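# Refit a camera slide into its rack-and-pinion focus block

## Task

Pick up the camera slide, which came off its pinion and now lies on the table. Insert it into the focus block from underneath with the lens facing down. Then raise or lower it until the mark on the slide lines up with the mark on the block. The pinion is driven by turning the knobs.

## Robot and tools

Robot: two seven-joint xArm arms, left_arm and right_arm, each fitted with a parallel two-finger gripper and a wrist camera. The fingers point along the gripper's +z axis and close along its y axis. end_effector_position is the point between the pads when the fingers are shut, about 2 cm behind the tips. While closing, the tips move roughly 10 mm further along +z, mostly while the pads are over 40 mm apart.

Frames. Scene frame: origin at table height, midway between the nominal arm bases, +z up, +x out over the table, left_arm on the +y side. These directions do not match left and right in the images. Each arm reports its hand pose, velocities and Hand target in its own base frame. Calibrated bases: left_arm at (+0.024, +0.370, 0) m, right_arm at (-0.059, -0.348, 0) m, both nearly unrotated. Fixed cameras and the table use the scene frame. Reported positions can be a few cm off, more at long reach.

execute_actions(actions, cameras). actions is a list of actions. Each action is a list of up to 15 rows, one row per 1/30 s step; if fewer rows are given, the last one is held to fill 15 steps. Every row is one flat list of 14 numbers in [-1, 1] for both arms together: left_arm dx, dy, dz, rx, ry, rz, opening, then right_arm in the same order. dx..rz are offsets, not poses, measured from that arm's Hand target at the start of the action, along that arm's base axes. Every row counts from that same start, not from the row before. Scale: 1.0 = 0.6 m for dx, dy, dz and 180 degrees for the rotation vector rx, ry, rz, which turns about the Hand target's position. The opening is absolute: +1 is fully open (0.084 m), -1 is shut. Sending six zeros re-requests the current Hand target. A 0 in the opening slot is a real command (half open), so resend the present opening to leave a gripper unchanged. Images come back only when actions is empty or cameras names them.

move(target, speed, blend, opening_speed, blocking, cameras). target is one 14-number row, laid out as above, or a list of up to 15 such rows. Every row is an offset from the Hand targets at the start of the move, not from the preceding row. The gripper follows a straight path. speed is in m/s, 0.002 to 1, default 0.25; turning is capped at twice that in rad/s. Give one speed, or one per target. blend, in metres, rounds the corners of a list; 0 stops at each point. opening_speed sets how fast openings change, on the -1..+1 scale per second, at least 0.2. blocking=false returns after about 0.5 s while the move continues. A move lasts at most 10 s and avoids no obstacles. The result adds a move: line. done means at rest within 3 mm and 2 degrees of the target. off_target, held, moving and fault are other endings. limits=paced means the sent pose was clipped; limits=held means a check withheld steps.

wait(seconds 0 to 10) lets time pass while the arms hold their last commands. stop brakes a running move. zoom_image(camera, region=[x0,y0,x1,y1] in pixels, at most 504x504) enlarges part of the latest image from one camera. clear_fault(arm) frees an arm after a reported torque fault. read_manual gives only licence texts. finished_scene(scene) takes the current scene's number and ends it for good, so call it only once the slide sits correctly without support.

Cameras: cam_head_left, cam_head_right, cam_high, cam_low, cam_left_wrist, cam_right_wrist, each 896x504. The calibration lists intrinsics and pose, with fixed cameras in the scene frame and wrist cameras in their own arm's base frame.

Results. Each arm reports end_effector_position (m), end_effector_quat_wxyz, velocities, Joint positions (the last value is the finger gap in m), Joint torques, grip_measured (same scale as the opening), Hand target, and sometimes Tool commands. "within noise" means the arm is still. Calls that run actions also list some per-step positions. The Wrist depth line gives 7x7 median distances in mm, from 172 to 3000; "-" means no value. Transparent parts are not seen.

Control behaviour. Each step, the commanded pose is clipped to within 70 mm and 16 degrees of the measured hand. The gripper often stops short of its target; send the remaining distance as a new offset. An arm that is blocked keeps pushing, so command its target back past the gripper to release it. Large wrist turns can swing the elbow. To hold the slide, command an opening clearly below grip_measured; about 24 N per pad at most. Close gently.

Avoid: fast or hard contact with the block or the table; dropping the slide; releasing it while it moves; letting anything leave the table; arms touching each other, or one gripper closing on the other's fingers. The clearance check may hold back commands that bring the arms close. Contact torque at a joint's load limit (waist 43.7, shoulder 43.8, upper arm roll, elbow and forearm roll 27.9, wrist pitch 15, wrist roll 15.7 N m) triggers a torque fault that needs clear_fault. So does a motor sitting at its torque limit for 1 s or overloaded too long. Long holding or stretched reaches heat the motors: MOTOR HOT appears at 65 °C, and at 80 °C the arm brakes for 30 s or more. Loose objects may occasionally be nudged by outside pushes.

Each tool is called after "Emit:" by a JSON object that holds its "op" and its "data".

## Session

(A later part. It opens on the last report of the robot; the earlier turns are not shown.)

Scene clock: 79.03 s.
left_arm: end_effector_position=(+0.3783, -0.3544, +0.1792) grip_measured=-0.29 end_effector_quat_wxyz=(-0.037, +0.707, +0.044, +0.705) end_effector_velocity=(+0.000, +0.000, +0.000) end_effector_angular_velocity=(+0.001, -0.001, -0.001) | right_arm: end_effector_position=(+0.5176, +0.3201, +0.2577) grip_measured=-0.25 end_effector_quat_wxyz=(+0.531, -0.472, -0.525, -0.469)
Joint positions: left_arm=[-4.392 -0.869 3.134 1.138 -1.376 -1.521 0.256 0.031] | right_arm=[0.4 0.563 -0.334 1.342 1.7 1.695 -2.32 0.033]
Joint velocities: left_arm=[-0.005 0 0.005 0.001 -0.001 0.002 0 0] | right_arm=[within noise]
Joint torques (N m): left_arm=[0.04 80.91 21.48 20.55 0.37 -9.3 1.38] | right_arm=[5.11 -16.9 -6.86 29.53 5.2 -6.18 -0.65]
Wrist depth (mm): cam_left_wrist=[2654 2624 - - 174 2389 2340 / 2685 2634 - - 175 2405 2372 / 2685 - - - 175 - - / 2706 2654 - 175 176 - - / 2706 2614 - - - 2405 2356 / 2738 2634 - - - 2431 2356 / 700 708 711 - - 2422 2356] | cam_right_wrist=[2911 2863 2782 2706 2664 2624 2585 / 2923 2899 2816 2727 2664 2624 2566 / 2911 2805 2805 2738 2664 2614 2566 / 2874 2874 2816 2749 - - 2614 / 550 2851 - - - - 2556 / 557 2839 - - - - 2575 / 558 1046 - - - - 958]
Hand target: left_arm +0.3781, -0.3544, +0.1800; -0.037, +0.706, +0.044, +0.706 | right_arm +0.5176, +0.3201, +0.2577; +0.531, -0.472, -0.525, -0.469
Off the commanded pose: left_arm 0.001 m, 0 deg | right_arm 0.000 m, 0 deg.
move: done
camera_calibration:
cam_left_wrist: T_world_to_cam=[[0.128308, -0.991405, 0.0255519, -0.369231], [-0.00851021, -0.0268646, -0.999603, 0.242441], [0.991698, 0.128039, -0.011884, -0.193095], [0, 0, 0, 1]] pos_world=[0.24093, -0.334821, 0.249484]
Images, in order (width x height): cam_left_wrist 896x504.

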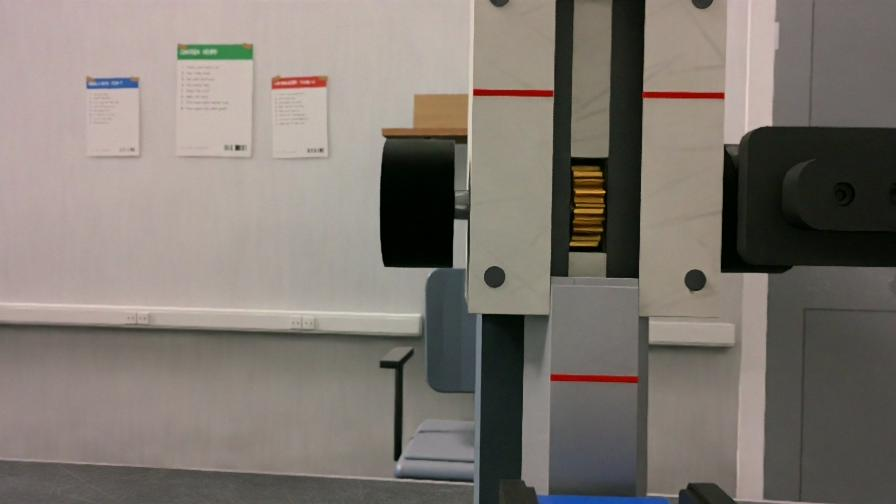

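Emit:
{"op": "move", "data": {"target": [0,0,-0.0025,0,0,0,-0.5,0,0,0,0,0,0,-0.9], "speed": 0.03}}

Emit:
{"op": "move", "data": {"target": [0.0016,0,0,0,0,0,-0.5,0,0,0,0,0,0,-0.9], "speed": 0.03}}

Emit:
{"op": "move", "data": {"target": [-0.0032,0,0,0,0,0,-0.5,0,0,0,0,0,0,-0.9], "speed": 0.03, "cameras": ["cam_left_wrist"]}}

Scene clock: 81.67 s.
left_arm: end_effector_position=(+0.3782, -0.3545, +0.1785) grip_measured=-0.29 end_effector_quat_wxyz=(-0.037, +0.706, +0.044, +0.706) end_effector_velocity=(+0.001, +0.001, +0.001) end_effector_angular_velocity=(-0.002, -0.003, +0.002) | right_arm: end_effector_position=(+0.5176, +0.3201, +0.2577) grip_measured=-0.25 end_effector_quat_wxyz=(+0.531, -0.472, -0.525, -0.469)
Joint positions: left_arm=[-4.394 -0.873 3.137 1.14 -1.377 -1.521 0.253 0.031] | right_arm=[0.4 0.563 -0.334 1.342 1.7 1.695 -2.32 0.033]
Joint velocities: left_arm=[-0.002 0 0.005 0 -0.001 0 -0.003 0] | right_arm=[within noise]
Joint torques (N m): left_arm=[0.06 49.54 16.19 13.68 -1.78 -8.32 -2.6] | right_arm=[5.27 -16.98 -6.82 29.12 5.12 -6.27 -0.25]
Wrist depth (mm): cam_left_wrist=[2675 2664 - - 175 2381 2340 / 2706 2614 - - 175 2397 2356 / 2696 - - - 175 - - / 2717 2634 - 176 176 - - / 2675 2654 - - - 2381 2397 / 2717 2654 - - - 2431 2356 / 705 712 2624 - - 2448 2333] | cam_right_wrist=[2911 2793 2760 2717 2675 2624 2575 / 2935 2828 2760 2706 2675 2624 2547 / 2886 2828 2793 2696 2696 2604 2556 / 2911 2874 2805 2749 - - 2547 / 551 2863 - - - - 2538 / 557 2874 - - - - 2575 / 560 1037 - - - - 959]
Hand target: left_arm +0.3781, -0.3544, +0.1785; -0.037, +0.706, +0.044, +0.706 | right_arm +0.5176, +0.3201, +0.2577; +0.531, -0.472, -0.525, -0.469
Off the commanded pose: left_arm 0.000 m, 0 deg | right_arm 0.000 m, 0 deg.
move: done

Scene clock: 82.37 s.
left_arm: end_effector_position=(+0.3791, -0.3543, +0.1789) grip_measured=-0.29 end_effector_quat_wxyz=(-0.037, +0.706, +0.044, +0.706) | right_arm: end_effector_position=(+0.5176, +0.3201, +0.2577) grip_measured=-0.25 end_effector_quat_wxyz=(+0.531, -0.472, -0.525, -0.469)
Joint positions: left_arm=[-4.394 -0.873 3.138 1.142 -1.376 -1.521 0.254 0.031] | right_arm=[0.4 0.563 -0.334 1.342 1.7 1.695 -2.32 0.033]
Joint torques (N m): left_arm=[11.19 33.87 4.34 9.08 0.76 -0.69 1.58] | right_arm=[5.33 -17.08 -6.71 29.46 5.02 -6.31 0.07]
Wrist depth (mm): cam_left_wrist=[2675 2614 - - 174 2389 2348 / 2696 2634 - - 175 2422 2372 / 2675 - - - 175 - - / 2706 2654 - - 175 - - / 2696 2634 - - - 2372 2364 / 2706 2696 - - - 2431 2356 / 714 2614 2604 - - 2422 2364] | cam_right_wrist=[2874 2839 2771 2706 2664 2644 2595 / 2899 2839 2771 2727 2685 2604 2556 / 2886 2828 2771 2760 2664 2614 2547 / 2911 2816 2805 2760 - - 2575 / 551 2828 - - - - 2604 / 556 2863 - - - - 2585 / 558 1045 - - - - 959]
Hand target: left_arm +0.3791, -0.3544, +0.1785; -0.037, +0.706, +0.044, +0.706 | right_arm +0.5176, +0.3201, +0.2577; +0.531, -0.472, -0.525, -0.469
Off the commanded pose: left_arm 0.000 m, 0 deg | right_arm 0.000 m, 0 deg.
move: done

Scene clock: 83.07 s.
left_arm: end_effector_position=(+0.3774, -0.3544, +0.1784) grip_measured=-0.29 end_effector_quat_wxyz=(-0.037, +0.706, +0.044, +0.706) | right_arm: end_effector_position=(+0.5176, +0.3201, +0.2577) grip_measured=-0.25 end_effector_quat_wxyz=(+0.531, -0.472, -0.525, -0.469)
Joint positions: left_arm=[-4.396 -0.872 3.136 1.139 -1.378 -1.522 0.252 0.031] | right_arm=[0.4 0.563 -0.334 1.342 1.7 1.695 -2.32 0.033]
Joint torques (N m): left_arm=[-14.47 45.95 -8.95 -3.2 -9.33 -8.19 -2.88] | right_arm=[4.96 -16.86 -6.83 29.35 4.9 -6.27 0.04]
Wrist depth (mm): cam_left_wrist=[2664 2585 - - 175 2397 2340 / 2696 2624 - - 175 2422 2340 / 2706 - - - 175 - - / 2706 2685 - - 176 - - / 2675 2624 - - - 2364 2381 / 2706 2614 - - - 2439 2364 / 711 2654 - - - 2405 2372] | cam_right_wrist=[2935 2828 2793 2727 2644 2604 2566 / 2923 2851 2771 2738 2685 2614 2585 / 2863 2863 2760 2760 2644 2604 2556 / 2886 2828 2782 2760 - - 2575 / 551 2851 - - - - 2547 / 557 2899 - - - - 2575 / 557 1043 - - - - 956]
Hand target: left_arm +0.3772, -0.3544, +0.1785; -0.037, +0.706, +0.044, +0.706 | right_arm +0.5176, +0.3201, +0.2577; +0.531, -0.472, -0.525, -0.469
Off the commanded pose: left_arm 0.000 m, 0 deg | right_arm 0.000 m, 0 deg.
move: done
camera_calibration:
cam_left_wrist: T_world_to_cam=[[0.128666, -0.991343, 0.0261733, -0.369293], [-0.00673966, -0.0272662, -0.999605, 0.240767], [0.991665, 0.128439, -0.0101895, -0.192389], [0, 0, 0, 1]] pos_world=[0.239923, -0.334821, 0.248377]
Images, in order (width x height): cam_left_wrist 896x504.

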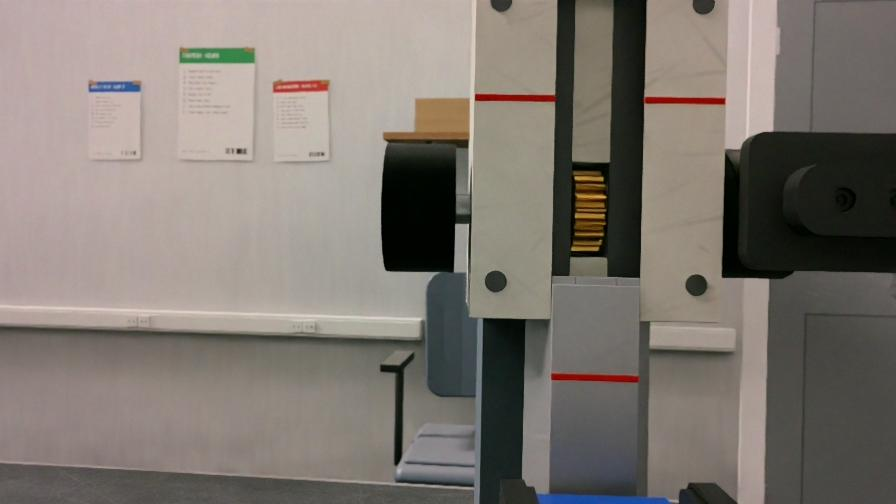

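Emit:
{"op": "move", "data": {"target": [0.0028,0,0,0,0,0,-0.6,0,0,0,0,0,0,-0.9], "speed": 0.03}}

Emit:
{"op": "move", "data": {"target": [0,0,0.0058,0,0,0,-0.6,0,0,0,0,0,0,-0.9], "speed": 0.03, "cameras": ["cam_left_wrist"]}}

Scene clock: 84.67 s.
left_arm: end_effector_position=(+0.3786, -0.3545, +0.1786) grip_measured=-0.29 end_effector_quat_wxyz=(-0.037, +0.706, +0.044, +0.706) | right_arm: end_effector_position=(+0.5176, +0.3201, +0.2577) grip_measured=-0.25 end_effector_quat_wxyz=(+0.531, -0.472, -0.525, -0.469)
Joint positions: left_arm=[-4.394 -0.873 3.138 1.141 -1.376 -1.521 0.253 0.031] | right_arm=[0.4 0.563 -0.334 1.342 1.7 1.695 -2.32 0.033]
Joint torques (N m): left_arm=[7.4 36.59 8.54 11.32 2.35 -1.71 1.63] | right_arm=[5.57 -16.78 -6.76 29.33 4.95 -6.28 0.55]
Wrist depth (mm): cam_left_wrist=[2717 2644 - - 175 2414 2364 / 2685 2634 - - 175 2397 2333 / 2717 - - - 175 - - / 2696 2604 - 174 175 - - / 2675 2644 - - - 2414 2348 / 2706 2664 - - - 2431 2356 / 711 2595 2604 - - 2414 2356] | cam_right_wrist=[2911 2816 2805 2706 2624 2624 2528 / 2899 2851 2782 2749 2696 2575 2585 / 2923 2874 2793 2782 2634 2634 2566 / 2886 2828 2793 2727 - - 2575 / 551 2828 - - - - 2566 / 558 2828 - - - - 2575 / 559 1043 - - - - 962]
Hand target: left_arm +0.3789, -0.3544, +0.1785; -0.037, +0.706, +0.044, +0.706 | right_arm +0.5176, +0.3201, +0.2577; +0.531, -0.472, -0.525, -0.469
Off the commanded pose: left_arm 0.000 m, 0 deg | right_arm 0.000 m, 0 deg.
move: done

Scene clock: 85.37 s.
left_arm: end_effector_position=(+0.3790, -0.3544, +0.1815) grip_measured=-0.29 end_effector_quat_wxyz=(-0.037, +0.707, +0.044, +0.705) | right_arm: end_effector_position=(+0.5176, +0.3201, +0.2577) grip_measured=-0.25 end_effector_quat_wxyz=(+0.531, -0.472, -0.525, -0.469)
Joint positions: left_arm=[-4.394 -0.863 3.138 1.137 -1.377 -1.517 0.26 0.031] | right_arm=[0.4 0.563 -0.334 1.342 1.7 1.695 -2.32 0.033]
Joint torques (N m): left_arm=[0.33 78.05 20.25 15.17 -0.73 -9.09 1.51] | right_arm=[5.18 -17 -6.64 29.35 4.86 -6.28 0.68]
Wrist depth (mm): cam_left_wrist=[2696 2604 - - 174 2414 2364 / 2624 2654 - - 174 2431 2348 / 2696 - - - 174 - - / 2685 - - - 175 - - / 2727 2634 - - - 2414 - / 2706 2644 - - - 2414 2372 / 708 716 2604 - - 2414 2381] | cam_right_wrist=[2935 2839 2805 2727 2654 2664 2575 / 2911 2839 2782 2706 2664 2585 2595 / 2935 2828 2782 2749 2664 2614 2566 / 2886 2851 2828 2749 - - 2547 / 551 2839 - - - - 2556 / 556 2874 - - - - 2585 / 558 1042 - - - - 961]
Hand target: left_arm +0.3789, -0.3544, +0.1820; -0.037, +0.706, +0.044, +0.706 | right_arm +0.5176, +0.3201, +0.2577; +0.531, -0.472, -0.525, -0.469
Off the commanded pose: left_arm 0.001 m, 0 deg | right_arm 0.000 m, 0 deg.
move: done
camera_calibration:
cam_left_wrist: T_world_to_cam=[[0.128302, -0.991397, 0.0259129, -0.36946], [-0.00807082, -0.0271718, -0.999598, 0.244334], [0.991702, 0.128042, -0.0114876, -0.193863], [0, 0, 0, 1]] pos_world=[0.241629, -0.33482, 0.251582]
Images, in order (width x height): cam_left_wrist 896x504.

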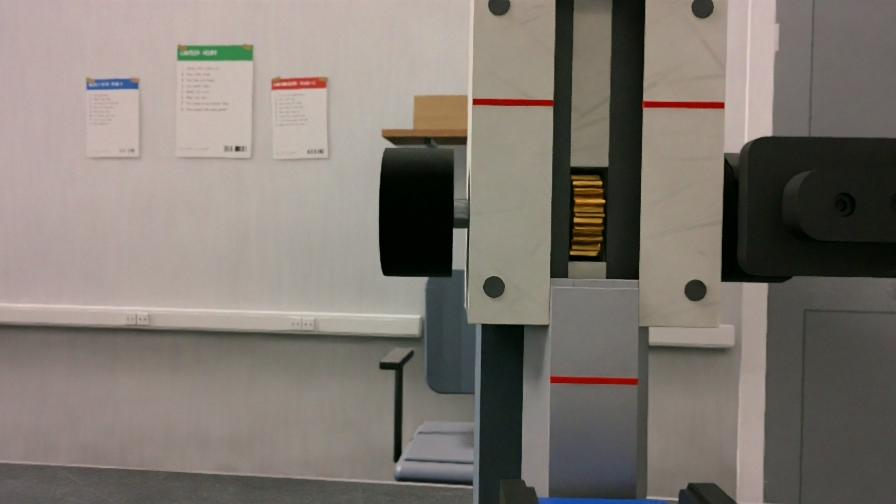

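Emit:
{"op": "move", "data": {"target": [0,0,-0.0033,0,0,0,-0.6,0,0,0,0,0,0,-0.9], "speed": 0.03}}

Emit:
{"op": "move", "data": {"target": [0.0012,0,0,0,-0.0045,0,-0.6,0,0,0,0,0,0,-0.9], "speed": 0.03}}

Emit:
{"op": "move", "data": {"target": [-0.0024,0,0,0,0.009,0,-0.6,0,0,0,0,0,0,-0.9], "speed": 0.03}}

Scene clock: 87.53 s.
left_arm: end_effector_position=(+0.3789, -0.3544, +0.1803) grip_measured=-0.29 end_effector_quat_wxyz=(-0.037, +0.706, +0.044, +0.706) | right_arm: end_effector_position=(+0.5176, +0.3201, +0.2577) grip_measured=-0.25 end_effector_quat_wxyz=(+0.531, -0.472, -0.525, -0.469)
Joint positions: left_arm=[-4.396 -0.869 3.14 1.14 -1.377 -1.519 0.256 0.031] | right_arm=[0.4 0.563 -0.334 1.342 1.7 1.695 -2.32 0.033]
Joint torques (N m): left_arm=[1.31 35.65 7.41 8.65 -2.06 -4.92 -2.85] | right_arm=[5.11 -17.18 -6.76 29.52 4.93 -6.19 0.98]
Wrist depth (mm): cam_left_wrist=[2664 2624 - - 174 2389 2333 / 2717 2595 - - 175 2422 2340 / 2696 - - - 175 - - / 2696 - - 177 175 - - / 2685 2624 - - - 2389 - / 2675 2624 - - - 2431 2340 / 715 2614 2604 - - 2465 2372] | cam_right_wrist=[2899 2828 2771 2717 2706 2614 2528 / 2948 2863 2760 2717 2685 2614 2585 / 2911 2839 2771 2727 2644 2624 2556 / 2886 2816 2782 2771 - - 2575 / 550 2816 - - - - 2556 / 558 2851 - - - - 2575 / 557 1040 - - - - 961]
Hand target: left_arm +0.3789, -0.3544, +0.1800; -0.037, +0.706, +0.044, +0.706 | right_arm +0.5176, +0.3201, +0.2577; +0.531, -0.472, -0.525, -0.469
Off the commanded pose: left_arm 0.000 m, 0 deg | right_arm 0.000 m, 0 deg.
move: done

Scene clock: 88.23 s.
left_arm: end_effector_position=(+0.3796, -0.3544, +0.1800) grip_measured=-0.29 end_effector_quat_wxyz=(-0.037, +0.701, +0.044, +0.711) | right_arm: end_effector_position=(+0.5176, +0.3201, +0.2577) grip_measured=-0.25 end_effector_quat_wxyz=(+0.531, -0.472, -0.525, -0.469)
Joint positions: left_arm=[-4.397 -0.88 3.146 1.145 -1.372 -1.528 0.248 0.031] | right_arm=[0.4 0.563 -0.334 1.342 1.7 1.695 -2.32 0.033]
Joint torques (N m): left_arm=[-1.3 34.02 9.27 9.52 0.91 -4.4 -2.66] | right_arm=[5.01 -17.06 -6.63 29.39 4.98 -6.27 1.13]
Wrist depth (mm): cam_left_wrist=[2685 2624 - - 175 2414 2333 / 2685 2644 - - 175 2422 2348 / 2664 - - 173 175 - - / 2696 - - 176 175 - - / 2727 2604 - - - 2405 - / 2696 2654 - - - 2422 2348 / 2624 2614 - - - 2414 2364] | cam_right_wrist=[2911 2863 2738 2738 2685 2604 2575 / 2874 2863 2828 2771 2675 2624 2556 / 2874 2863 2771 2749 2654 2614 2575 / 2899 2828 2816 2749 - - 2585 / 552 2839 - - - - 2547 / 557 2886 - - - - 2575 / 558 1040 - - - - 958]
Hand target: left_arm +0.3796, -0.3544, +0.1800; -0.037, +0.701, +0.044, +0.711 | right_arm +0.5176, +0.3201, +0.2577; +0.531, -0.472, -0.525, -0.469
Off the commanded pose: left_arm 0.000 m, 0 deg | right_arm 0.000 m, 0 deg.
move: done

Scene clock: 88.97 s.
left_arm: end_effector_position=(+0.3783, -0.3543, +0.1800) grip_measured=-0.29 end_effector_quat_wxyz=(-0.037, +0.711, +0.044, +0.701) | right_arm: end_effector_position=(+0.5176, +0.3201, +0.2577) grip_measured=-0.25 end_effector_quat_wxyz=(+0.531, -0.472, -0.525, -0.469)
Joint positions: left_arm=[-4.394 -0.858 3.134 1.134 -1.382 -1.509 0.264 0.031] | right_arm=[0.4 0.563 -0.334 1.342 1.7 1.695 -2.32 0.033]
Joint torques (N m): left_arm=[-1.35 40.64 -8.1 -2.45 -8.06 -2.15 1.47] | right_arm=[4.6 -16.96 -6.98 29.38 4.97 -6.21 1.1]
Wrist depth (mm): cam_left_wrist=[2654 2595 - - 173 2381 2340 / 2634 2604 - - 173 2405 2348 / 2685 - - - 174 - - / 2664 - - 177 174 - - / 2696 2644 - - - 2414 - / 2738 2664 - - - 2422 2356 / 698 700 707 - - 2414 2364] | cam_right_wrist=[2874 2851 2782 2696 2706 2604 2547 / 2899 2851 2749 2696 2685 2634 2566 / 2874 2851 2771 2749 2644 2624 2566 / 2886 2874 2738 2771 - - 2575 / 550 2863 - - - - 2547 / 557 2828 - - - - 2575 / 559 1039 - - - - 959]
Hand target: left_arm +0.3781, -0.3544, +0.1800; -0.037, +0.711, +0.044, +0.701 | right_arm +0.5176, +0.3201, +0.2577; +0.531, -0.472, -0.525, -0.469
Off the commanded pose: left_arm 0.000 m, 0 deg | right_arm 0.000 m, 0 deg.
move: done

Emit:
{"op": "move", "data": {"target": [0.0012,0,0.005,0,0,0,-0.6,0,0,0,0,0,0,-0.9], "speed": 0.03, "cameras": ["cam_left_wrist"]}}

Emit:
{"op": "move", "data": {"target": [0.0012,0,0,0,-0.009,0,-0.6,0,0,0,0,0,0,-0.9], "speed": 0.03, "cameras": ["cam_left_wrist"]}}

Scene clock: 90.87 s.
left_arm: end_effector_position=(+0.3789, -0.3545, +0.1823) grip_measured=-0.29 end_effector_quat_wxyz=(-0.037, +0.712, +0.043, +0.700) | right_arm: end_effector_position=(+0.5176, +0.3201, +0.2577) grip_measured=-0.25 end_effector_quat_wxyz=(+0.531, -0.472, -0.525, -0.469)
Joint positions: left_arm=[-4.394 -0.85 3.135 1.132 -1.382 -1.504 0.27 0.031] | right_arm=[0.4 0.563 -0.334 1.342 1.7 1.695 -2.32 0.033]
Joint torques (N m): left_arm=[-2.45 77.86 17.59 17.01 1.18 -9.51 1.39] | right_arm=[5.1 -16.8 -6.7 29.39 4.92 -6.26 1]
Wrist depth (mm): cam_left_wrist=[2664 2604 - - 172 2389 2333 / 2675 2614 - - 173 2389 2348 / 2675 - - - 173 - - / 2685 - - - 174 - - / 2706 2634 - - - 2414 - / 2727 2675 - - - 2422 2348 / 691 696 700 - - 2431 2405] | cam_right_wrist=[2874 2851 2805 2727 2654 2614 2547 / 2935 2851 2782 2727 2644 2634 2519 / 2923 2874 2760 2727 2664 2604 2575 / 2851 2863 2782 2771 - - 2556 / 551 2851 - - - - 2528 / 558 2851 - - - - 2547 / 559 1043 - - - - 959]
Hand target: left_arm +0.3789, -0.3544, +0.1830; -0.037, +0.711, +0.044, +0.701 | right_arm +0.5176, +0.3201, +0.2577; +0.531, -0.472, -0.525, -0.469
Off the commanded pose: left_arm 0.001 m, 0 deg | right_arm 0.000 m, 0 deg.
move: done
camera_calibration:
cam_left_wrist: T_world_to_cam=[[0.128456, -0.991431, 0.0237327, -0.369152], [-0.0227119, -0.0268657, -0.999381, 0.2508], [0.991455, 0.127837, -0.0259683, -0.191103], [0, 0, 0, 1]] pos_world=[0.242586, -0.33482, 0.254443]
Images, in order (width x height): cam_left_wrist 896x504.

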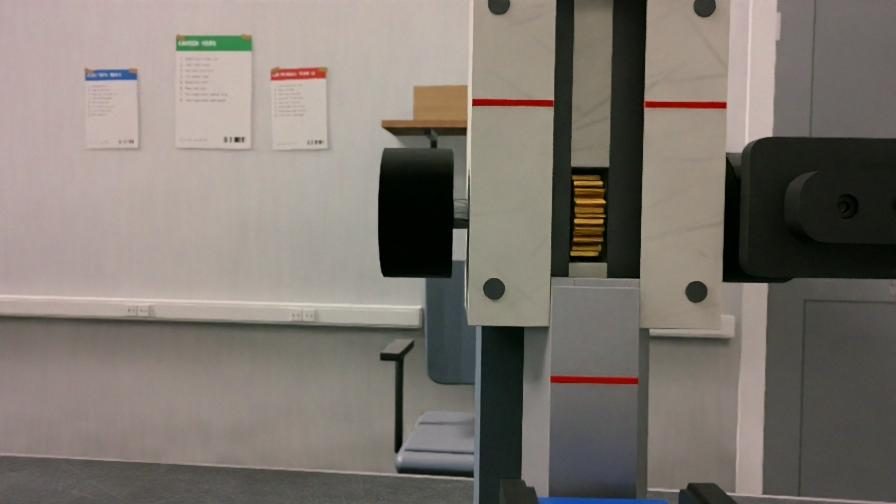

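Scene clock: 91.60 s.
left_arm: end_effector_position=(+0.3796, -0.3544, +0.1831) grip_measured=-0.29 end_effector_quat_wxyz=(-0.037, +0.701, +0.044, +0.711) | right_arm: end_effector_position=(+0.5176, +0.3201, +0.2577) grip_measured=-0.25 end_effector_quat_wxyz=(+0.531, -0.472, -0.525, -0.469)
Joint positions: left_arm=[-4.4 -0.871 3.148 1.142 -1.374 -1.525 0.253 0.031] | right_arm=[0.4 0.563 -0.334 1.342 1.7 1.695 -2.32 0.033]
Joint torques (N m): left_arm=[-3.33 30.03 6.23 7.84 0.02 -4.08 -2.76] | right_arm=[4.92 -16.92 -6.69 29.47 5.14 -6.21 0.96]
Wrist depth (mm): cam_left_wrist=[2706 2654 - - 175 2422 2348 / 2717 2614 - - 175 2414 2389 / 2654 - - - 175 - - / 2696 - - 175 175 - - / 2634 2634 - - - 2389 - / 2717 2634 - - - 2414 2340 / 2664 2604 - - - 2414 2364] | cam_right_wrist=[2911 2839 2828 2696 2664 2624 2566 / 2886 2851 2760 2717 2614 2624 2538 / 2899 2874 2782 2771 2644 2624 2566 / 2874 2851 2793 2749 - - 2547 / 551 2886 - - - - 2556 / 558 2899 - - - - 2585 / 559 1045 - - - - 958]
Hand target: left_arm +0.3796, -0.3544, +0.1830; -0.037, +0.701, +0.044, +0.711 | right_arm +0.5176, +0.3201, +0.2577; +0.531, -0.472, -0.525, -0.469
Off the commanded pose: left_arm 0.000 m, 0 deg | right_arm 0.000 m, 0 deg.
move: done
camera_calibration:
cam_left_wrist: T_world_to_cam=[[0.128368, -0.991329, 0.0280737, -0.369911], [0.00796358, -0.0272766, -0.999596, 0.239861], [0.991695, 0.128539, 0.0043931, -0.19713], [0, 0, 0, 1]] pos_world=[0.241067, -0.334822, 0.251015]
Images, in order (width x height): cam_left_wrist 896x504.

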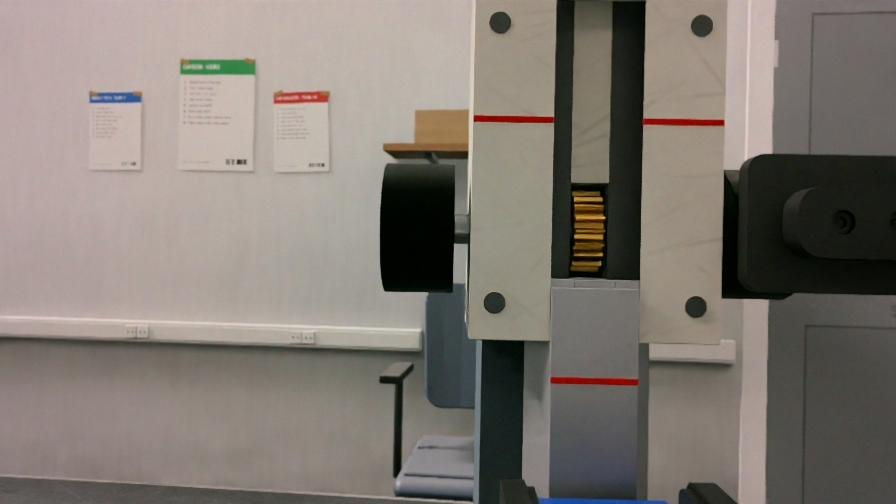

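Emit:
{"op": "move", "data": {"target": [0,0,0.0058,0,0,0,-0.6,0,0,0,0,0,0,-0.9], "speed": 0.03, "cameras": ["cam_left_wrist"]}}

Scene clock: 93.13 s.
left_arm: end_effector_position=(+0.3796, -0.3544, +0.1863) grip_measured=-0.29 end_effector_quat_wxyz=(-0.037, +0.701, +0.044, +0.711) | right_arm: end_effector_position=(+0.5176, +0.3201, +0.2577) grip_measured=-0.25 end_effector_quat_wxyz=(+0.531, -0.472, -0.525, -0.469)
Joint positions: left_arm=[-4.4 -0.861 3.148 1.138 -1.374 -1.524 0.259 0.031] | right_arm=[0.4 0.563 -0.334 1.342 1.7 1.695 -2.32 0.033]
Joint torques (N m): left_arm=[-2.81 62.68 9.52 8.64 -2.91 -6.34 1.43] | right_arm=[5.33 -17.44 -6.85 29.36 5.03 -6.26 1.12]
Wrist depth (mm): cam_left_wrist=[2696 2654 - - 175 2431 2372 / 2675 2654 - - 175 2422 2340 / 2727 2644 - 173 175 - - / 2727 - - - 175 - - / 2685 2614 - - - 2389 - / 2685 2595 - - - 2439 2364 / 2675 2614 - - - 2431 2340] | cam_right_wrist=[2923 2863 2805 2727 2685 2614 2566 / 2874 2863 2793 2706 2664 2614 2575 / 2899 2863 2760 2696 2664 2614 2595 / 2874 2839 2793 2749 - - 2556 / 552 2874 - - - - 2595 / 558 2851 - - - - 2547 / 558 1042 - - - - 959]
Hand target: left_arm +0.3796, -0.3544, +0.1865; -0.037, +0.701, +0.044, +0.711 | right_arm +0.5176, +0.3201, +0.2577; +0.531, -0.472, -0.525, -0.469
Off the commanded pose: left_arm 0.000 m, 0 deg | right_arm 0.000 m, 0 deg.
move: done
camera_calibration:
cam_left_wrist: T_world_to_cam=[[0.12808, -0.991372, 0.0278732, -0.369897], [0.00723746, -0.0271696, -0.999605, 0.243376], [0.991737, 0.128231, 0.00369513, -0.197083], [0, 0, 0, 1]] pos_world=[0.24107, -0.334821, 0.254318]
Images, in order (width x height): cam_left_wrist 896x504.

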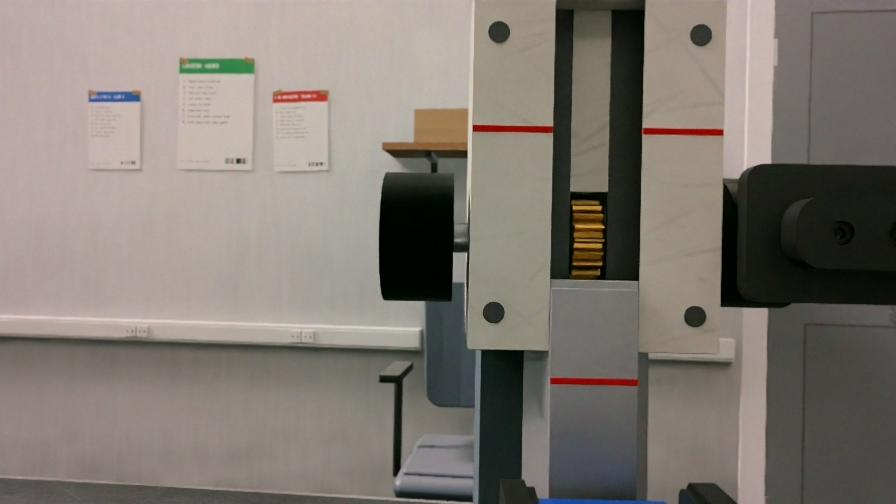

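Emit:
{"op": "move", "data": {"target": [0.0005,0,0.005,0,-0.002,0,-0.6,0,0,0,0,0,0,-0.9], "speed": 0.03, "cameras": ["cam_left_wrist"]}}

Emit:
{"op": "zoom_image", "data": {"camera": "cam_left_wrist", "region": [500, 180, 700, 400]}}

Scene clock: 95.93 s.
left_arm: end_effector_position=(+0.3799, -0.3544, +0.1895) grip_measured=-0.29 end_effector_quat_wxyz=(-0.037, +0.699, +0.044, +0.713) | right_arm: end_effector_position=(+0.5176, +0.3201, +0.2577) grip_measured=-0.25 end_effector_quat_wxyz=(+0.531, -0.472, -0.525, -0.469)
Joint positions: left_arm=[-4.401 -0.857 3.151 1.137 -1.372 -1.527 0.261 0.031] | right_arm=[0.4 0.563 -0.334 1.342 1.7 1.695 -2.32 0.033]
Joint torques (N m): left_arm=[-2.95 55 9.41 6.15 0.88 -6.79 1.46] | right_arm=[4.81 -17.21 -6.78 29.38 5.15 -6.14 1.04]
Wrist depth (mm): cam_left_wrist=[2685 2675 - - 175 2389 2325 / 2696 2644 - - 175 2405 2381 / 2675 2604 - - 175 2405 - / 2696 - - - 175 - - / 2706 2614 - - - - - / 2706 2675 - - - 2405 2372 / 2664 2604 - - - 2422 2325] | cam_right_wrist=[2923 2839 2782 2696 2675 2595 2528 / 2899 2851 2782 2738 2685 2595 2556 / 2899 2863 2771 2782 2664 2585 2575 / 2886 2851 2727 2727 - - 2547 / 552 2839 - - - - 2547 / 556 2886 - - - - 2575 / 558 1046 - - - - 961]
Hand target: left_arm +0.3799, -0.3544, +0.1895; -0.037, +0.699, +0.044, +0.713 | right_arm +0.5176, +0.3201, +0.2577; +0.531, -0.472, -0.525, -0.469
Off the commanded pose: left_arm 0.000 m, 0 deg | right_arm 0.000 m, 0 deg.
move: done
camera_calibration:
cam_left_wrist: T_world_to_cam=[[0.128185, -0.99133, 0.0288817, -0.370215], [0.0143051, -0.0272708, -0.999526, 0.243889], [0.991647, 0.128537, 0.0106853, -0.198635], [0, 0, 0, 1]] pos_world=[0.240943, -0.334822, 0.256588]
Images, in order (width x height): cam_left_wrist 896x504.

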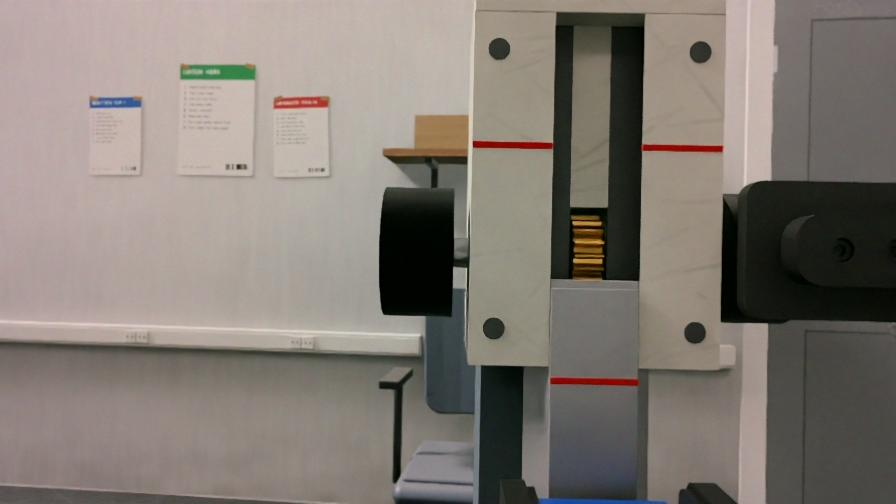

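Scaled by 2.291 from the camera's 896x504 image, which has a finer 1280x720 frame.

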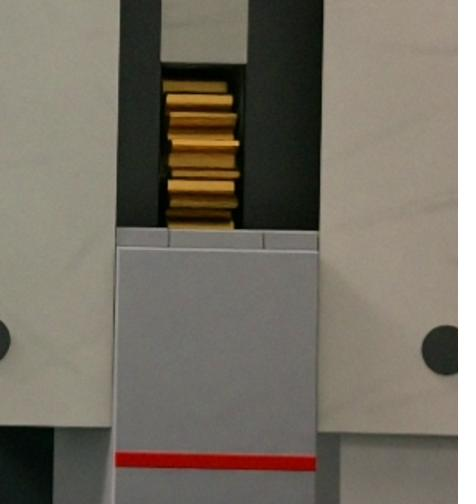

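Emit:
{"op": "move", "data": {"target": [0,0,0.0025,0,0,0,-0.5,0,0,0,0,0,0,-0.9], "speed": 0.03}}

Emit:
{"op": "move", "data": {"target": [0,0,0.0015,0,0,0,-0.5,0,0,0,-0.0038,0.0333,0,-0.9], "speed": 0.1, "cameras": ["cam_left_wrist"]}}

Emit:
{"op": "zoom_image", "data": {"camera": "cam_left_wrist", "region": [500, 180, 700, 400]}}

Scene clock: 97.47 s.
left_arm: end_effector_position=(+0.3799, -0.3544, +0.1910) grip_measured=-0.29 end_effector_quat_wxyz=(-0.037, +0.699, +0.044, +0.713) | right_arm: end_effector_position=(+0.5176, +0.3201, +0.2577) grip_measured=-0.25 end_effector_quat_wxyz=(+0.531, -0.472, -0.525, -0.469)
Joint positions: left_arm=[-4.401 -0.853 3.151 1.136 -1.372 -1.527 0.263 0.031] | right_arm=[0.4 0.563 -0.334 1.342 1.7 1.695 -2.32 0.033]
Joint torques (N m): left_arm=[-2.51 59.94 3.84 7.57 -3.24 -5.52 1.45] | right_arm=[4.61 -16.82 -6.83 29.36 5 -6.26 1.18]
Wrist depth (mm): cam_left_wrist=[2717 2624 - - 175 2439 2348 / 2675 2675 - - 175 2397 2364 / 2675 2664 - - 175 2439 2372 / 2706 - - - 175 - - / 2664 2585 - - - - - / 2685 2634 - - - 2422 2340 / 2654 2654 - - - 2405 2348] | cam_right_wrist=[2863 2839 2782 2717 2685 2595 2547 / 2923 2874 2793 2738 2644 2654 2566 / 2899 2851 2828 2727 2664 2624 2575 / 2899 2851 2793 2771 - - 2585 / 551 2851 - - - - 2556 / 556 2863 - - - - 2585 / 557 1040 - - - - 962]
Hand target: left_arm +0.3799, -0.3544, +0.1910; -0.037, +0.699, +0.044, +0.713 | right_arm +0.5176, +0.3201, +0.2577; +0.531, -0.472, -0.525, -0.469
Off the commanded pose: left_arm 0.000 m, 0 deg | right_arm 0.000 m, 0 deg.
move: done

Scene clock: 98.33 s.
left_arm: end_effector_position=(+0.3799, -0.3544, +0.1918) grip_measured=-0.29 end_effector_quat_wxyz=(-0.037, +0.699, +0.044, +0.713) | right_arm: end_effector_position=(+0.5176, +0.3201, +0.2577) grip_measured=-0.25 end_effector_quat_wxyz=(+0.555, -0.499, -0.499, -0.440)
Joint positions: left_arm=[-4.401 -0.85 3.151 1.135 -1.372 -1.527 0.265 0.031] | right_arm=[0.398 0.563 -0.333 1.341 1.7 1.694 -2.215 0.033]
Joint torques (N m): left_arm=[-3.88 64.53 7.72 8.44 -3.35 -7.08 1.38] | right_arm=[-4.05 -23.19 0.19 22.36 1.82 -4.49 2.07]
Wrist depth (mm): cam_left_wrist=[2727 2624 - - 175 2414 2364 / 2685 2634 - - 175 2422 2348 / 2685 2644 - - 175 2405 - / 2706 - - - 175 - - / 2675 2604 - - - - - / 2685 2644 - - - 2405 2381 / 2696 2614 - - - 2422 2309] | cam_right_wrist=[2839 2839 2793 2738 2664 2624 2556 / 2874 2839 2782 2675 2664 2604 2556 / 2923 2805 2782 - - - 2575 / 2923 2851 2805 - - - 2547 / 582 2874 - - - - 2595 / 551 2828 - - - - 2556 / 549 2828 - - - - 815]
Hand target: left_arm +0.3799, -0.3544, +0.1919; -0.037, +0.699, +0.044, +0.713 | right_arm +0.5176, +0.3201, +0.2577; +0.555, -0.499, -0.499, -0.440
Off the commanded pose: left_arm 0.000 m, 0 deg | right_arm 0.000 m, 0 deg.
move: done
camera_calibration:
cam_left_wrist: T_world_to_cam=[[0.128094, -0.991345, 0.0287445, -0.370232], [0.0140879, -0.0271615, -0.999532, 0.246379], [0.991662, 0.128439, 0.0104867, -0.198646], [0, 0, 0, 1]] pos_world=[0.240944, -0.334822, 0.258989]
Images, in order (width x height): cam_left_wrist 896x504.

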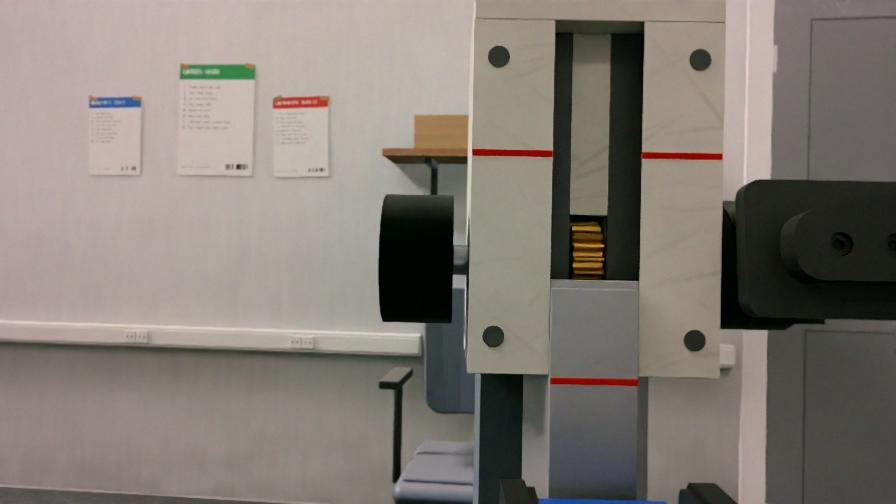

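Scaled by 2.291 from the camera's 896x504 image, which has a finer 1280x720 frame.

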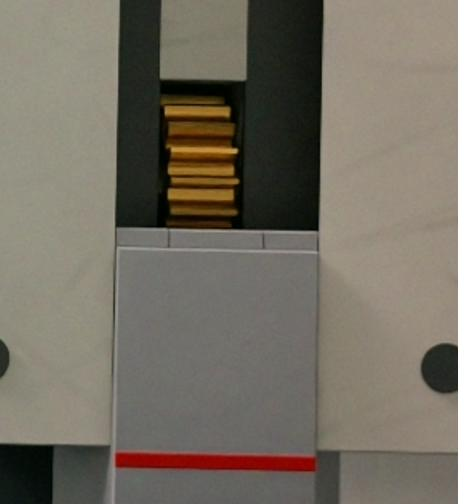

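Emit:
{"op": "move", "data": {"target": [0,0,0.0018,0,0,0,-0.5,0,0,0,-0.0038,0.0333,0,-0.9], "speed": 0.1}}

Emit:
{"op": "move", "data": {"target": [0,0,0.0018,0,0,0,-0.5,0,0,0,-0.0038,0.0333,0,-0.9], "speed": 0.1, "cameras": ["cam_left_wrist"]}}

Emit:
{"op": "zoom_image", "data": {"camera": "cam_left_wrist", "region": [500, 180, 700, 400]}}

Scene clock: 99.97 s.
left_arm: end_effector_position=(+0.3799, -0.3544, +0.1929) grip_measured=-0.29 end_effector_quat_wxyz=(-0.037, +0.699, +0.044, +0.713) | right_arm: end_effector_position=(+0.5176, +0.3201, +0.2577) grip_measured=-0.25 end_effector_quat_wxyz=(+0.577, -0.525, -0.472, -0.411)
Joint positions: left_arm=[-4.401 -0.847 3.151 1.134 -1.372 -1.526 0.267 0.031] | right_arm=[0.396 0.562 -0.33 1.341 1.699 1.693 -2.11 0.033]
Joint torques (N m): left_arm=[-3.93 67.43 10.45 9.09 -3.3 -7.9 1.35] | right_arm=[-4.32 -23.86 0.21 20.44 1.09 -1.91 1.97]
Wrist depth (mm): cam_left_wrist=[2664 2634 - - 175 2431 2364 / 2675 2644 - - 175 2381 2372 / 2717 2644 - - 175 - - / 2696 - - - 175 - - / 2727 2604 - - - - 201 / 2696 2624 - - - 2397 2356 / 2644 2664 - - - 2405 2348] | cam_right_wrist=[2899 2760 2760 2696 2675 2604 2519 / 2886 2816 2771 2685 2634 2595 2528 / 2874 2839 2771 - - 2604 2556 / 2886 2874 2771 - - - 2566 / 2911 2874 - - - - 2556 / 550 2816 - - - - 908 / 544 2874 - - - - 733]
Hand target: left_arm +0.3799, -0.3544, +0.1930; -0.037, +0.699, +0.044, +0.713 | right_arm +0.5176, +0.3201, +0.2577; +0.577, -0.525, -0.472, -0.411
Off the commanded pose: left_arm 0.000 m, 0 deg | right_arm 0.000 m, 0 deg.
move: done

Scene clock: 100.83 s.
left_arm: end_effector_position=(+0.3799, -0.3544, +0.1942) grip_measured=-0.29 end_effector_quat_wxyz=(-0.036, +0.699, +0.045, +0.713) | right_arm: end_effector_position=(+0.5176, +0.3200, +0.2577) grip_measured=-0.25 end_effector_quat_wxyz=(+0.598, -0.549, -0.443, -0.380)
Joint positions: left_arm=[-4.402 -0.844 3.152 1.133 -1.373 -1.525 0.269 0.031] | right_arm=[0.394 0.562 -0.328 1.341 1.699 1.692 -2.005 0.033]
Joint torques (N m): left_arm=[-5.08 42.2 9.06 6.13 -4.09 -7.98 1.65] | right_arm=[-4.43 -24.63 0.26 18.78 -0.01 0.16 1.89]
Wrist depth (mm): cam_left_wrist=[2706 2664 - - - 2431 2397 / 2696 2654 - - 175 2431 2356 / 2685 2654 - - 175 - - / 2706 - - - 175 - - / 2675 2595 - - - - 197 / 2696 2664 - - - 2414 2348 / 2675 2624 - - - 2389 2340] | cam_right_wrist=[2851 2793 2749 2696 2644 2624 2528 / 2886 2816 2749 2685 2654 2614 2566 / 2851 2816 2771 - - 2595 2547 / 2839 2805 2782 - - 2644 2566 / 2911 2874 - - - - 2604 / 572 2874 - - - - 817 / 537 2863 - - - - 667]
Hand target: left_arm +0.3799, -0.3544, +0.1941; -0.037, +0.699, +0.044, +0.713 | right_arm +0.5176, +0.3201, +0.2577; +0.598, -0.549, -0.443, -0.380
Off the commanded pose: left_arm 0.000 m, 0 deg | right_arm 0.000 m, 0 deg.
move: done
camera_calibration:
cam_left_wrist: T_world_to_cam=[[0.128086, -0.991331, 0.0292771, -0.370441], [0.0142502, -0.0276776, -0.999515, 0.24846], [0.991661, 0.128441, 0.0105815, -0.198793], [0, 0, 0, 1]] pos_world=[0.241043, -0.33482, 0.261288]
Images, in order (width x height): cam_left_wrist 896x504.

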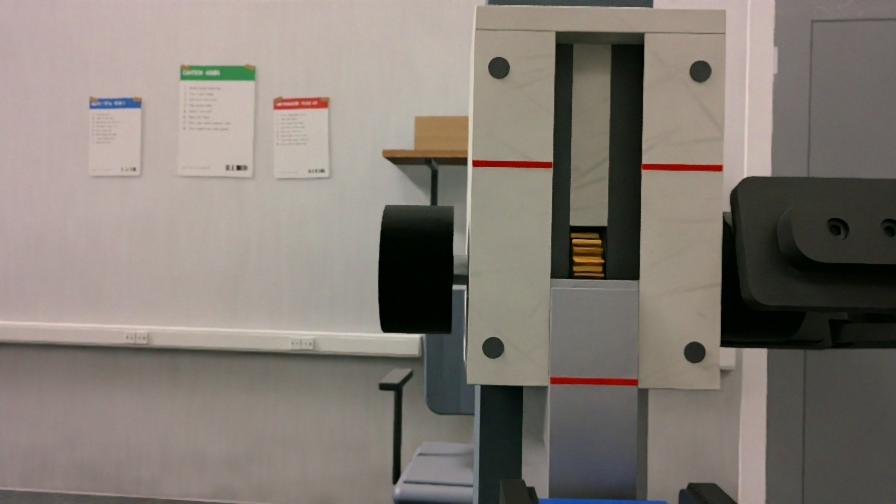

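Scaled by 2.291 from the camera's 896x504 image, which has a finer 1280x720 frame.

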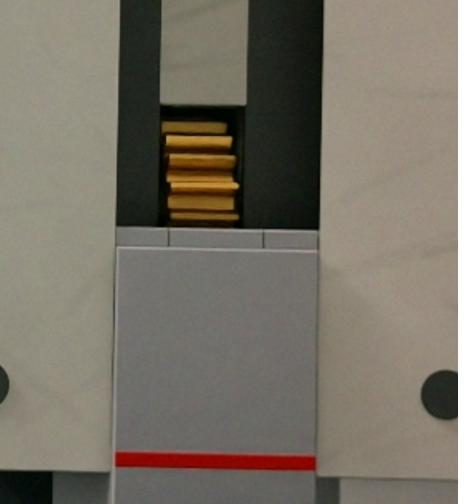

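Emit:
{"op": "move", "data": {"target": [0,0,0.0112,0,0,0,-0.5,0,0,0,-0.0227,0.1988,0,-0.9], "speed": 0.12, "cameras": ["cam_left_wrist"]}}

Scene clock: 105.00 s.
left_arm: end_effector_position=(+0.3799, -0.3544, +0.2008) grip_measured=-0.29 end_effector_quat_wxyz=(-0.037, +0.699, +0.044, +0.713) | right_arm: end_effector_position=(+0.5177, +0.3200, +0.2576) grip_measured=-0.25 end_effector_quat_wxyz=(+0.685, -0.660, -0.251, -0.177)
Joint positions: left_arm=[-4.402 -0.825 3.152 1.126 -1.374 -1.523 0.281 0.031] | right_arm=[0.384 0.558 -0.314 1.339 1.694 1.683 -1.377 0.033]
Joint torques (N m): left_arm=[-7.38 56.11 -1.62 3.72 -5.71 -6.45 1.43] | right_arm=[-6.95 -32.72 -0.48 15.89 -3 12.01 2.21]
Wrist depth (mm): cam_left_wrist=[2685 2634 - - 210 2439 2372 / 2685 2654 - - 175 2422 - / 2654 2595 - - 175 - - / 2685 2654 - - 175 - - / 2675 - - - - - - / 2706 2664 - - - - 188 / 2654 2604 - - - 2448 -] | cam_right_wrist=[2717 2717 2706 2614 2604 2585 2575 / 2749 2717 2717 2654 2624 2634 885 / 2782 - 2727 - 2664 2644 765 / 2816 - - - 2685 934 675 / 2851 - - - - 806 599 / 2899 - - - - - 516 / 2851 - - - - - -]
Hand target: left_arm +0.3799, -0.3544, +0.2008; -0.037, +0.699, +0.044, +0.713 | right_arm +0.5176, +0.3201, +0.2577; +0.686, -0.660, -0.251, -0.177
Off the commanded pose: left_arm 0.000 m, 0 deg | right_arm 0.000 m, 0 deg.
move: done
camera_calibration:
cam_left_wrist: T_world_to_cam=[[0.128093, -0.991342, 0.0288556, -0.370516], [0.0141011, -0.0272718, -0.999529, 0.255234], [0.991662, 0.128439, 0.0104857, -0.198739], [0, 0, 0, 1]] pos_world=[0.240944, -0.334821, 0.267889]
Images, in order (width x height): cam_left_wrist 896x504.

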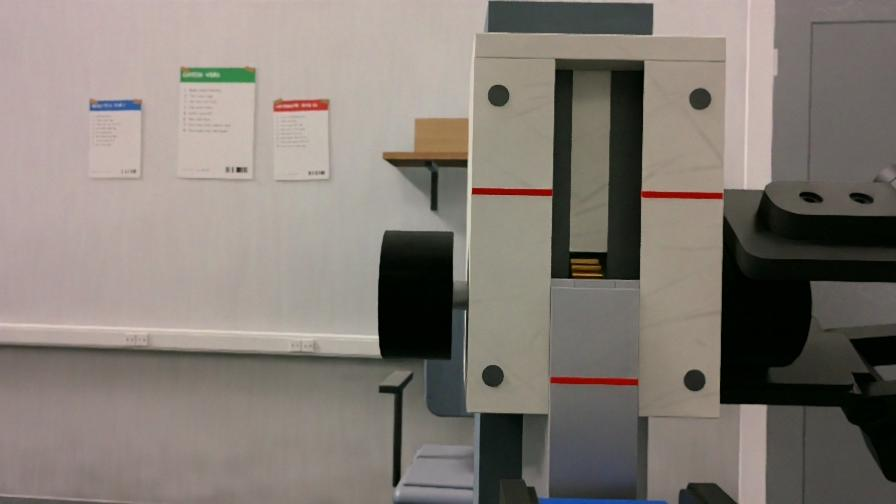

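Emit:
{"op": "move", "data": {"target": [[0,0,0.0264,0,0,0,-0.5,0,0,0,-0.0545,0.4769,0,-0.9],[0,0,0.0528,0,0,0,-0.5,0,0,0,-0.109,0.9538,0,-0.9]], "speed": 0.2, "cameras": ["cam_left_wrist"]}}

Scene clock: 113.93 s.
left_arm: end_effector_position=(+0.3800, -0.3545, +0.2321) grip_measured=-0.30 end_effector_quat_wxyz=(-0.036, +0.699, +0.044, +0.713) | right_arm: end_effector_position=(+0.5172, +0.3199, +0.2572) grip_measured=-0.25 end_effector_quat_wxyz=(+0.217, -0.294, +0.644, +0.672)
Joint positions: left_arm=[-4.415 -0.738 3.164 1.104 -1.383 -1.504 0.344 0.031] | right_arm=[0.33 0.551 -0.247 1.343 1.663 1.656 1.64 0.033]
Joint torques (N m): left_arm=[-11.23 67.79 6.66 10.59 -1.95 -8.89 1.18] | right_arm=[-10.02 -35.49 -0.28 54 8.95 -0.28 1.82]
Wrist depth (mm): cam_left_wrist=[2717 2654 2604 2538 2457 2422 2381 / 2685 2624 2575 2519 2302 2431 2340 / 2706 2644 - - - 2431 2325 / 2706 2634 - - 174 2431 - / 2706 2644 - - - - 177 / 2685 - - - - - - / 2706 2614 - - - - 192] | cam_right_wrist=[283 359 492 778 - - - / 316 414 617 2793 - - - / 351 477 837 176 - - 2911 / - 563 - 174 - 2782 2805 / - 187 - 174 - 2816 2828 / - - 190 - 2664 2749 2782 / - - - - 2706 2738 2782]
Hand target: left_arm +0.3799, -0.3544, +0.2325; -0.037, +0.699, +0.044, +0.713 | right_arm +0.5176, +0.3201, +0.2577; +0.217, -0.295, +0.644, +0.672
Off the commanded pose: left_arm 0.000 m, 0 deg | right_arm 0.001 m, 0 deg.
move: done
camera_calibration:
cam_left_wrist: T_world_to_cam=[[0.127624, -0.991408, 0.028688, -0.371308], [0.0128775, -0.0272658, -0.999545, 0.287024], [0.991739, 0.127936, 0.00928713, -0.199101], [0, 0, 0, 1]] pos_world=[0.241148, -0.334819, 0.299394]
Images, in order (width x height): cam_left_wrist 896x504.

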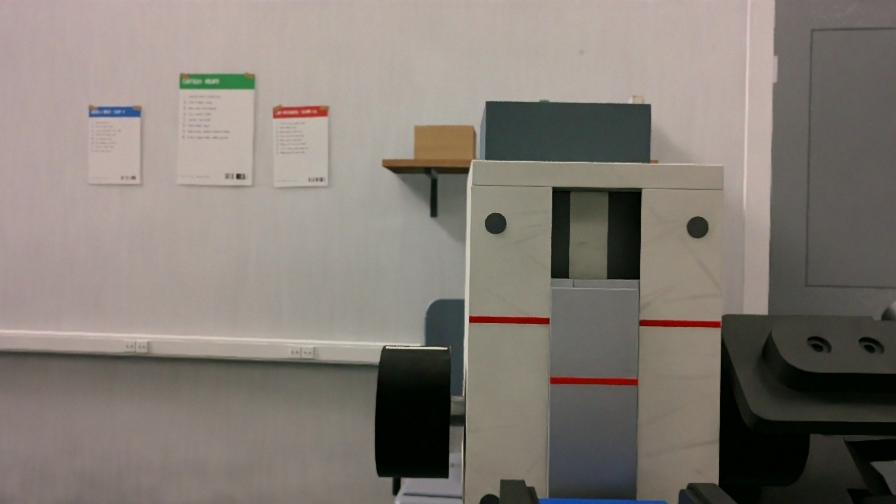

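Emit:
{"op": "move", "data": {"target": [0,0,0.0222,0,0,0,-0.5,0,0,0,-0.0459,0.402,0,-0.9], "speed": 0.2, "cameras": ["cam_left_wrist"]}}

Emit:
{"op": "zoom_image", "data": {"camera": "cam_left_wrist", "region": [450, 300, 740, 440]}}

Scene clock: 118.10 s.
left_arm: end_effector_position=(+0.3801, -0.3546, +0.2452) grip_measured=-0.30 end_effector_quat_wxyz=(-0.036, +0.699, +0.044, +0.712) | right_arm: end_effector_position=(+0.5175, +0.3200, +0.2575) grip_measured=-0.25 end_effector_quat_wxyz=(-0.225, +0.145, +0.692, +0.671)
Joint positions: left_arm=[-4.431 -0.703 3.18 1.098 -1.391 -1.489 0.371 0.031] | right_arm=[0.311 0.551 -0.224 1.345 1.657 1.651 2.909 0.033]
Joint torques (N m): left_arm=[-10.02 74.31 10.35 16.17 1.13 -9.49 0.92] | right_arm=[-7.18 -31.58 0.84 46.87 7.77 -6.23 1.69]
Wrist depth (mm): cam_left_wrist=[2696 2614 2585 2501 2483 2422 2340 / 2675 2624 2585 2538 2492 2405 2340 / 2696 2624 - - 209 2439 2348 / 2685 2634 - - 175 2431 2333 / 2675 2624 - - - - 196 / 2685 2634 - - - 179 180 / 2675 - - - - - -] | cam_right_wrist=[- - 2851 2793 2782 2782 2696 / - - 2851 2793 2738 2706 2696 / - - - 2727 2749 2717 2675 / 484 - - 2717 2696 2664 2654 / 470 - - 2717 2696 2664 2604 / 422 531 - - 186 - 2595 / 382 179 173 - - - -]
Hand target: left_arm +0.3799, -0.3544, +0.2458; -0.037, +0.699, +0.044, +0.713 | right_arm +0.5176, +0.3201, +0.2577; -0.225, +0.145, +0.692, +0.671
Off the commanded pose: left_arm 0.001 m, 0 deg | right_arm 0.000 m, 0 deg.
move: done
camera_calibration:
cam_left_wrist: T_world_to_cam=[[0.127355, -0.991442, 0.0286833, -0.371755], [0.0119767, -0.0273795, -0.999553, 0.300398], [0.991785, 0.127641, 0.0083873, -0.199242], [0, 0, 0, 1]] pos_world=[0.241352, -0.334918, 0.312598]
Images, in order (width x height): cam_left_wrist 896x504.

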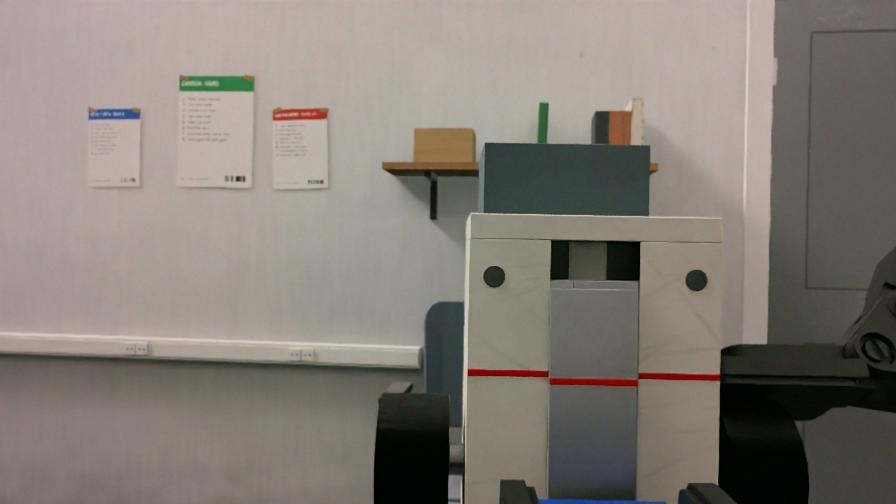

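Scaled by 1.738 from the camera's 896x504 image, which has a finer 1280x720 frame.

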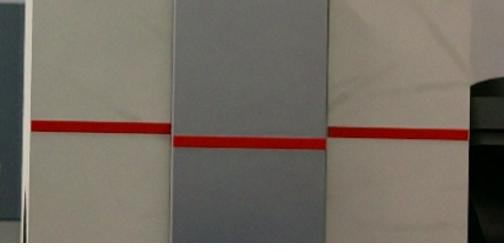

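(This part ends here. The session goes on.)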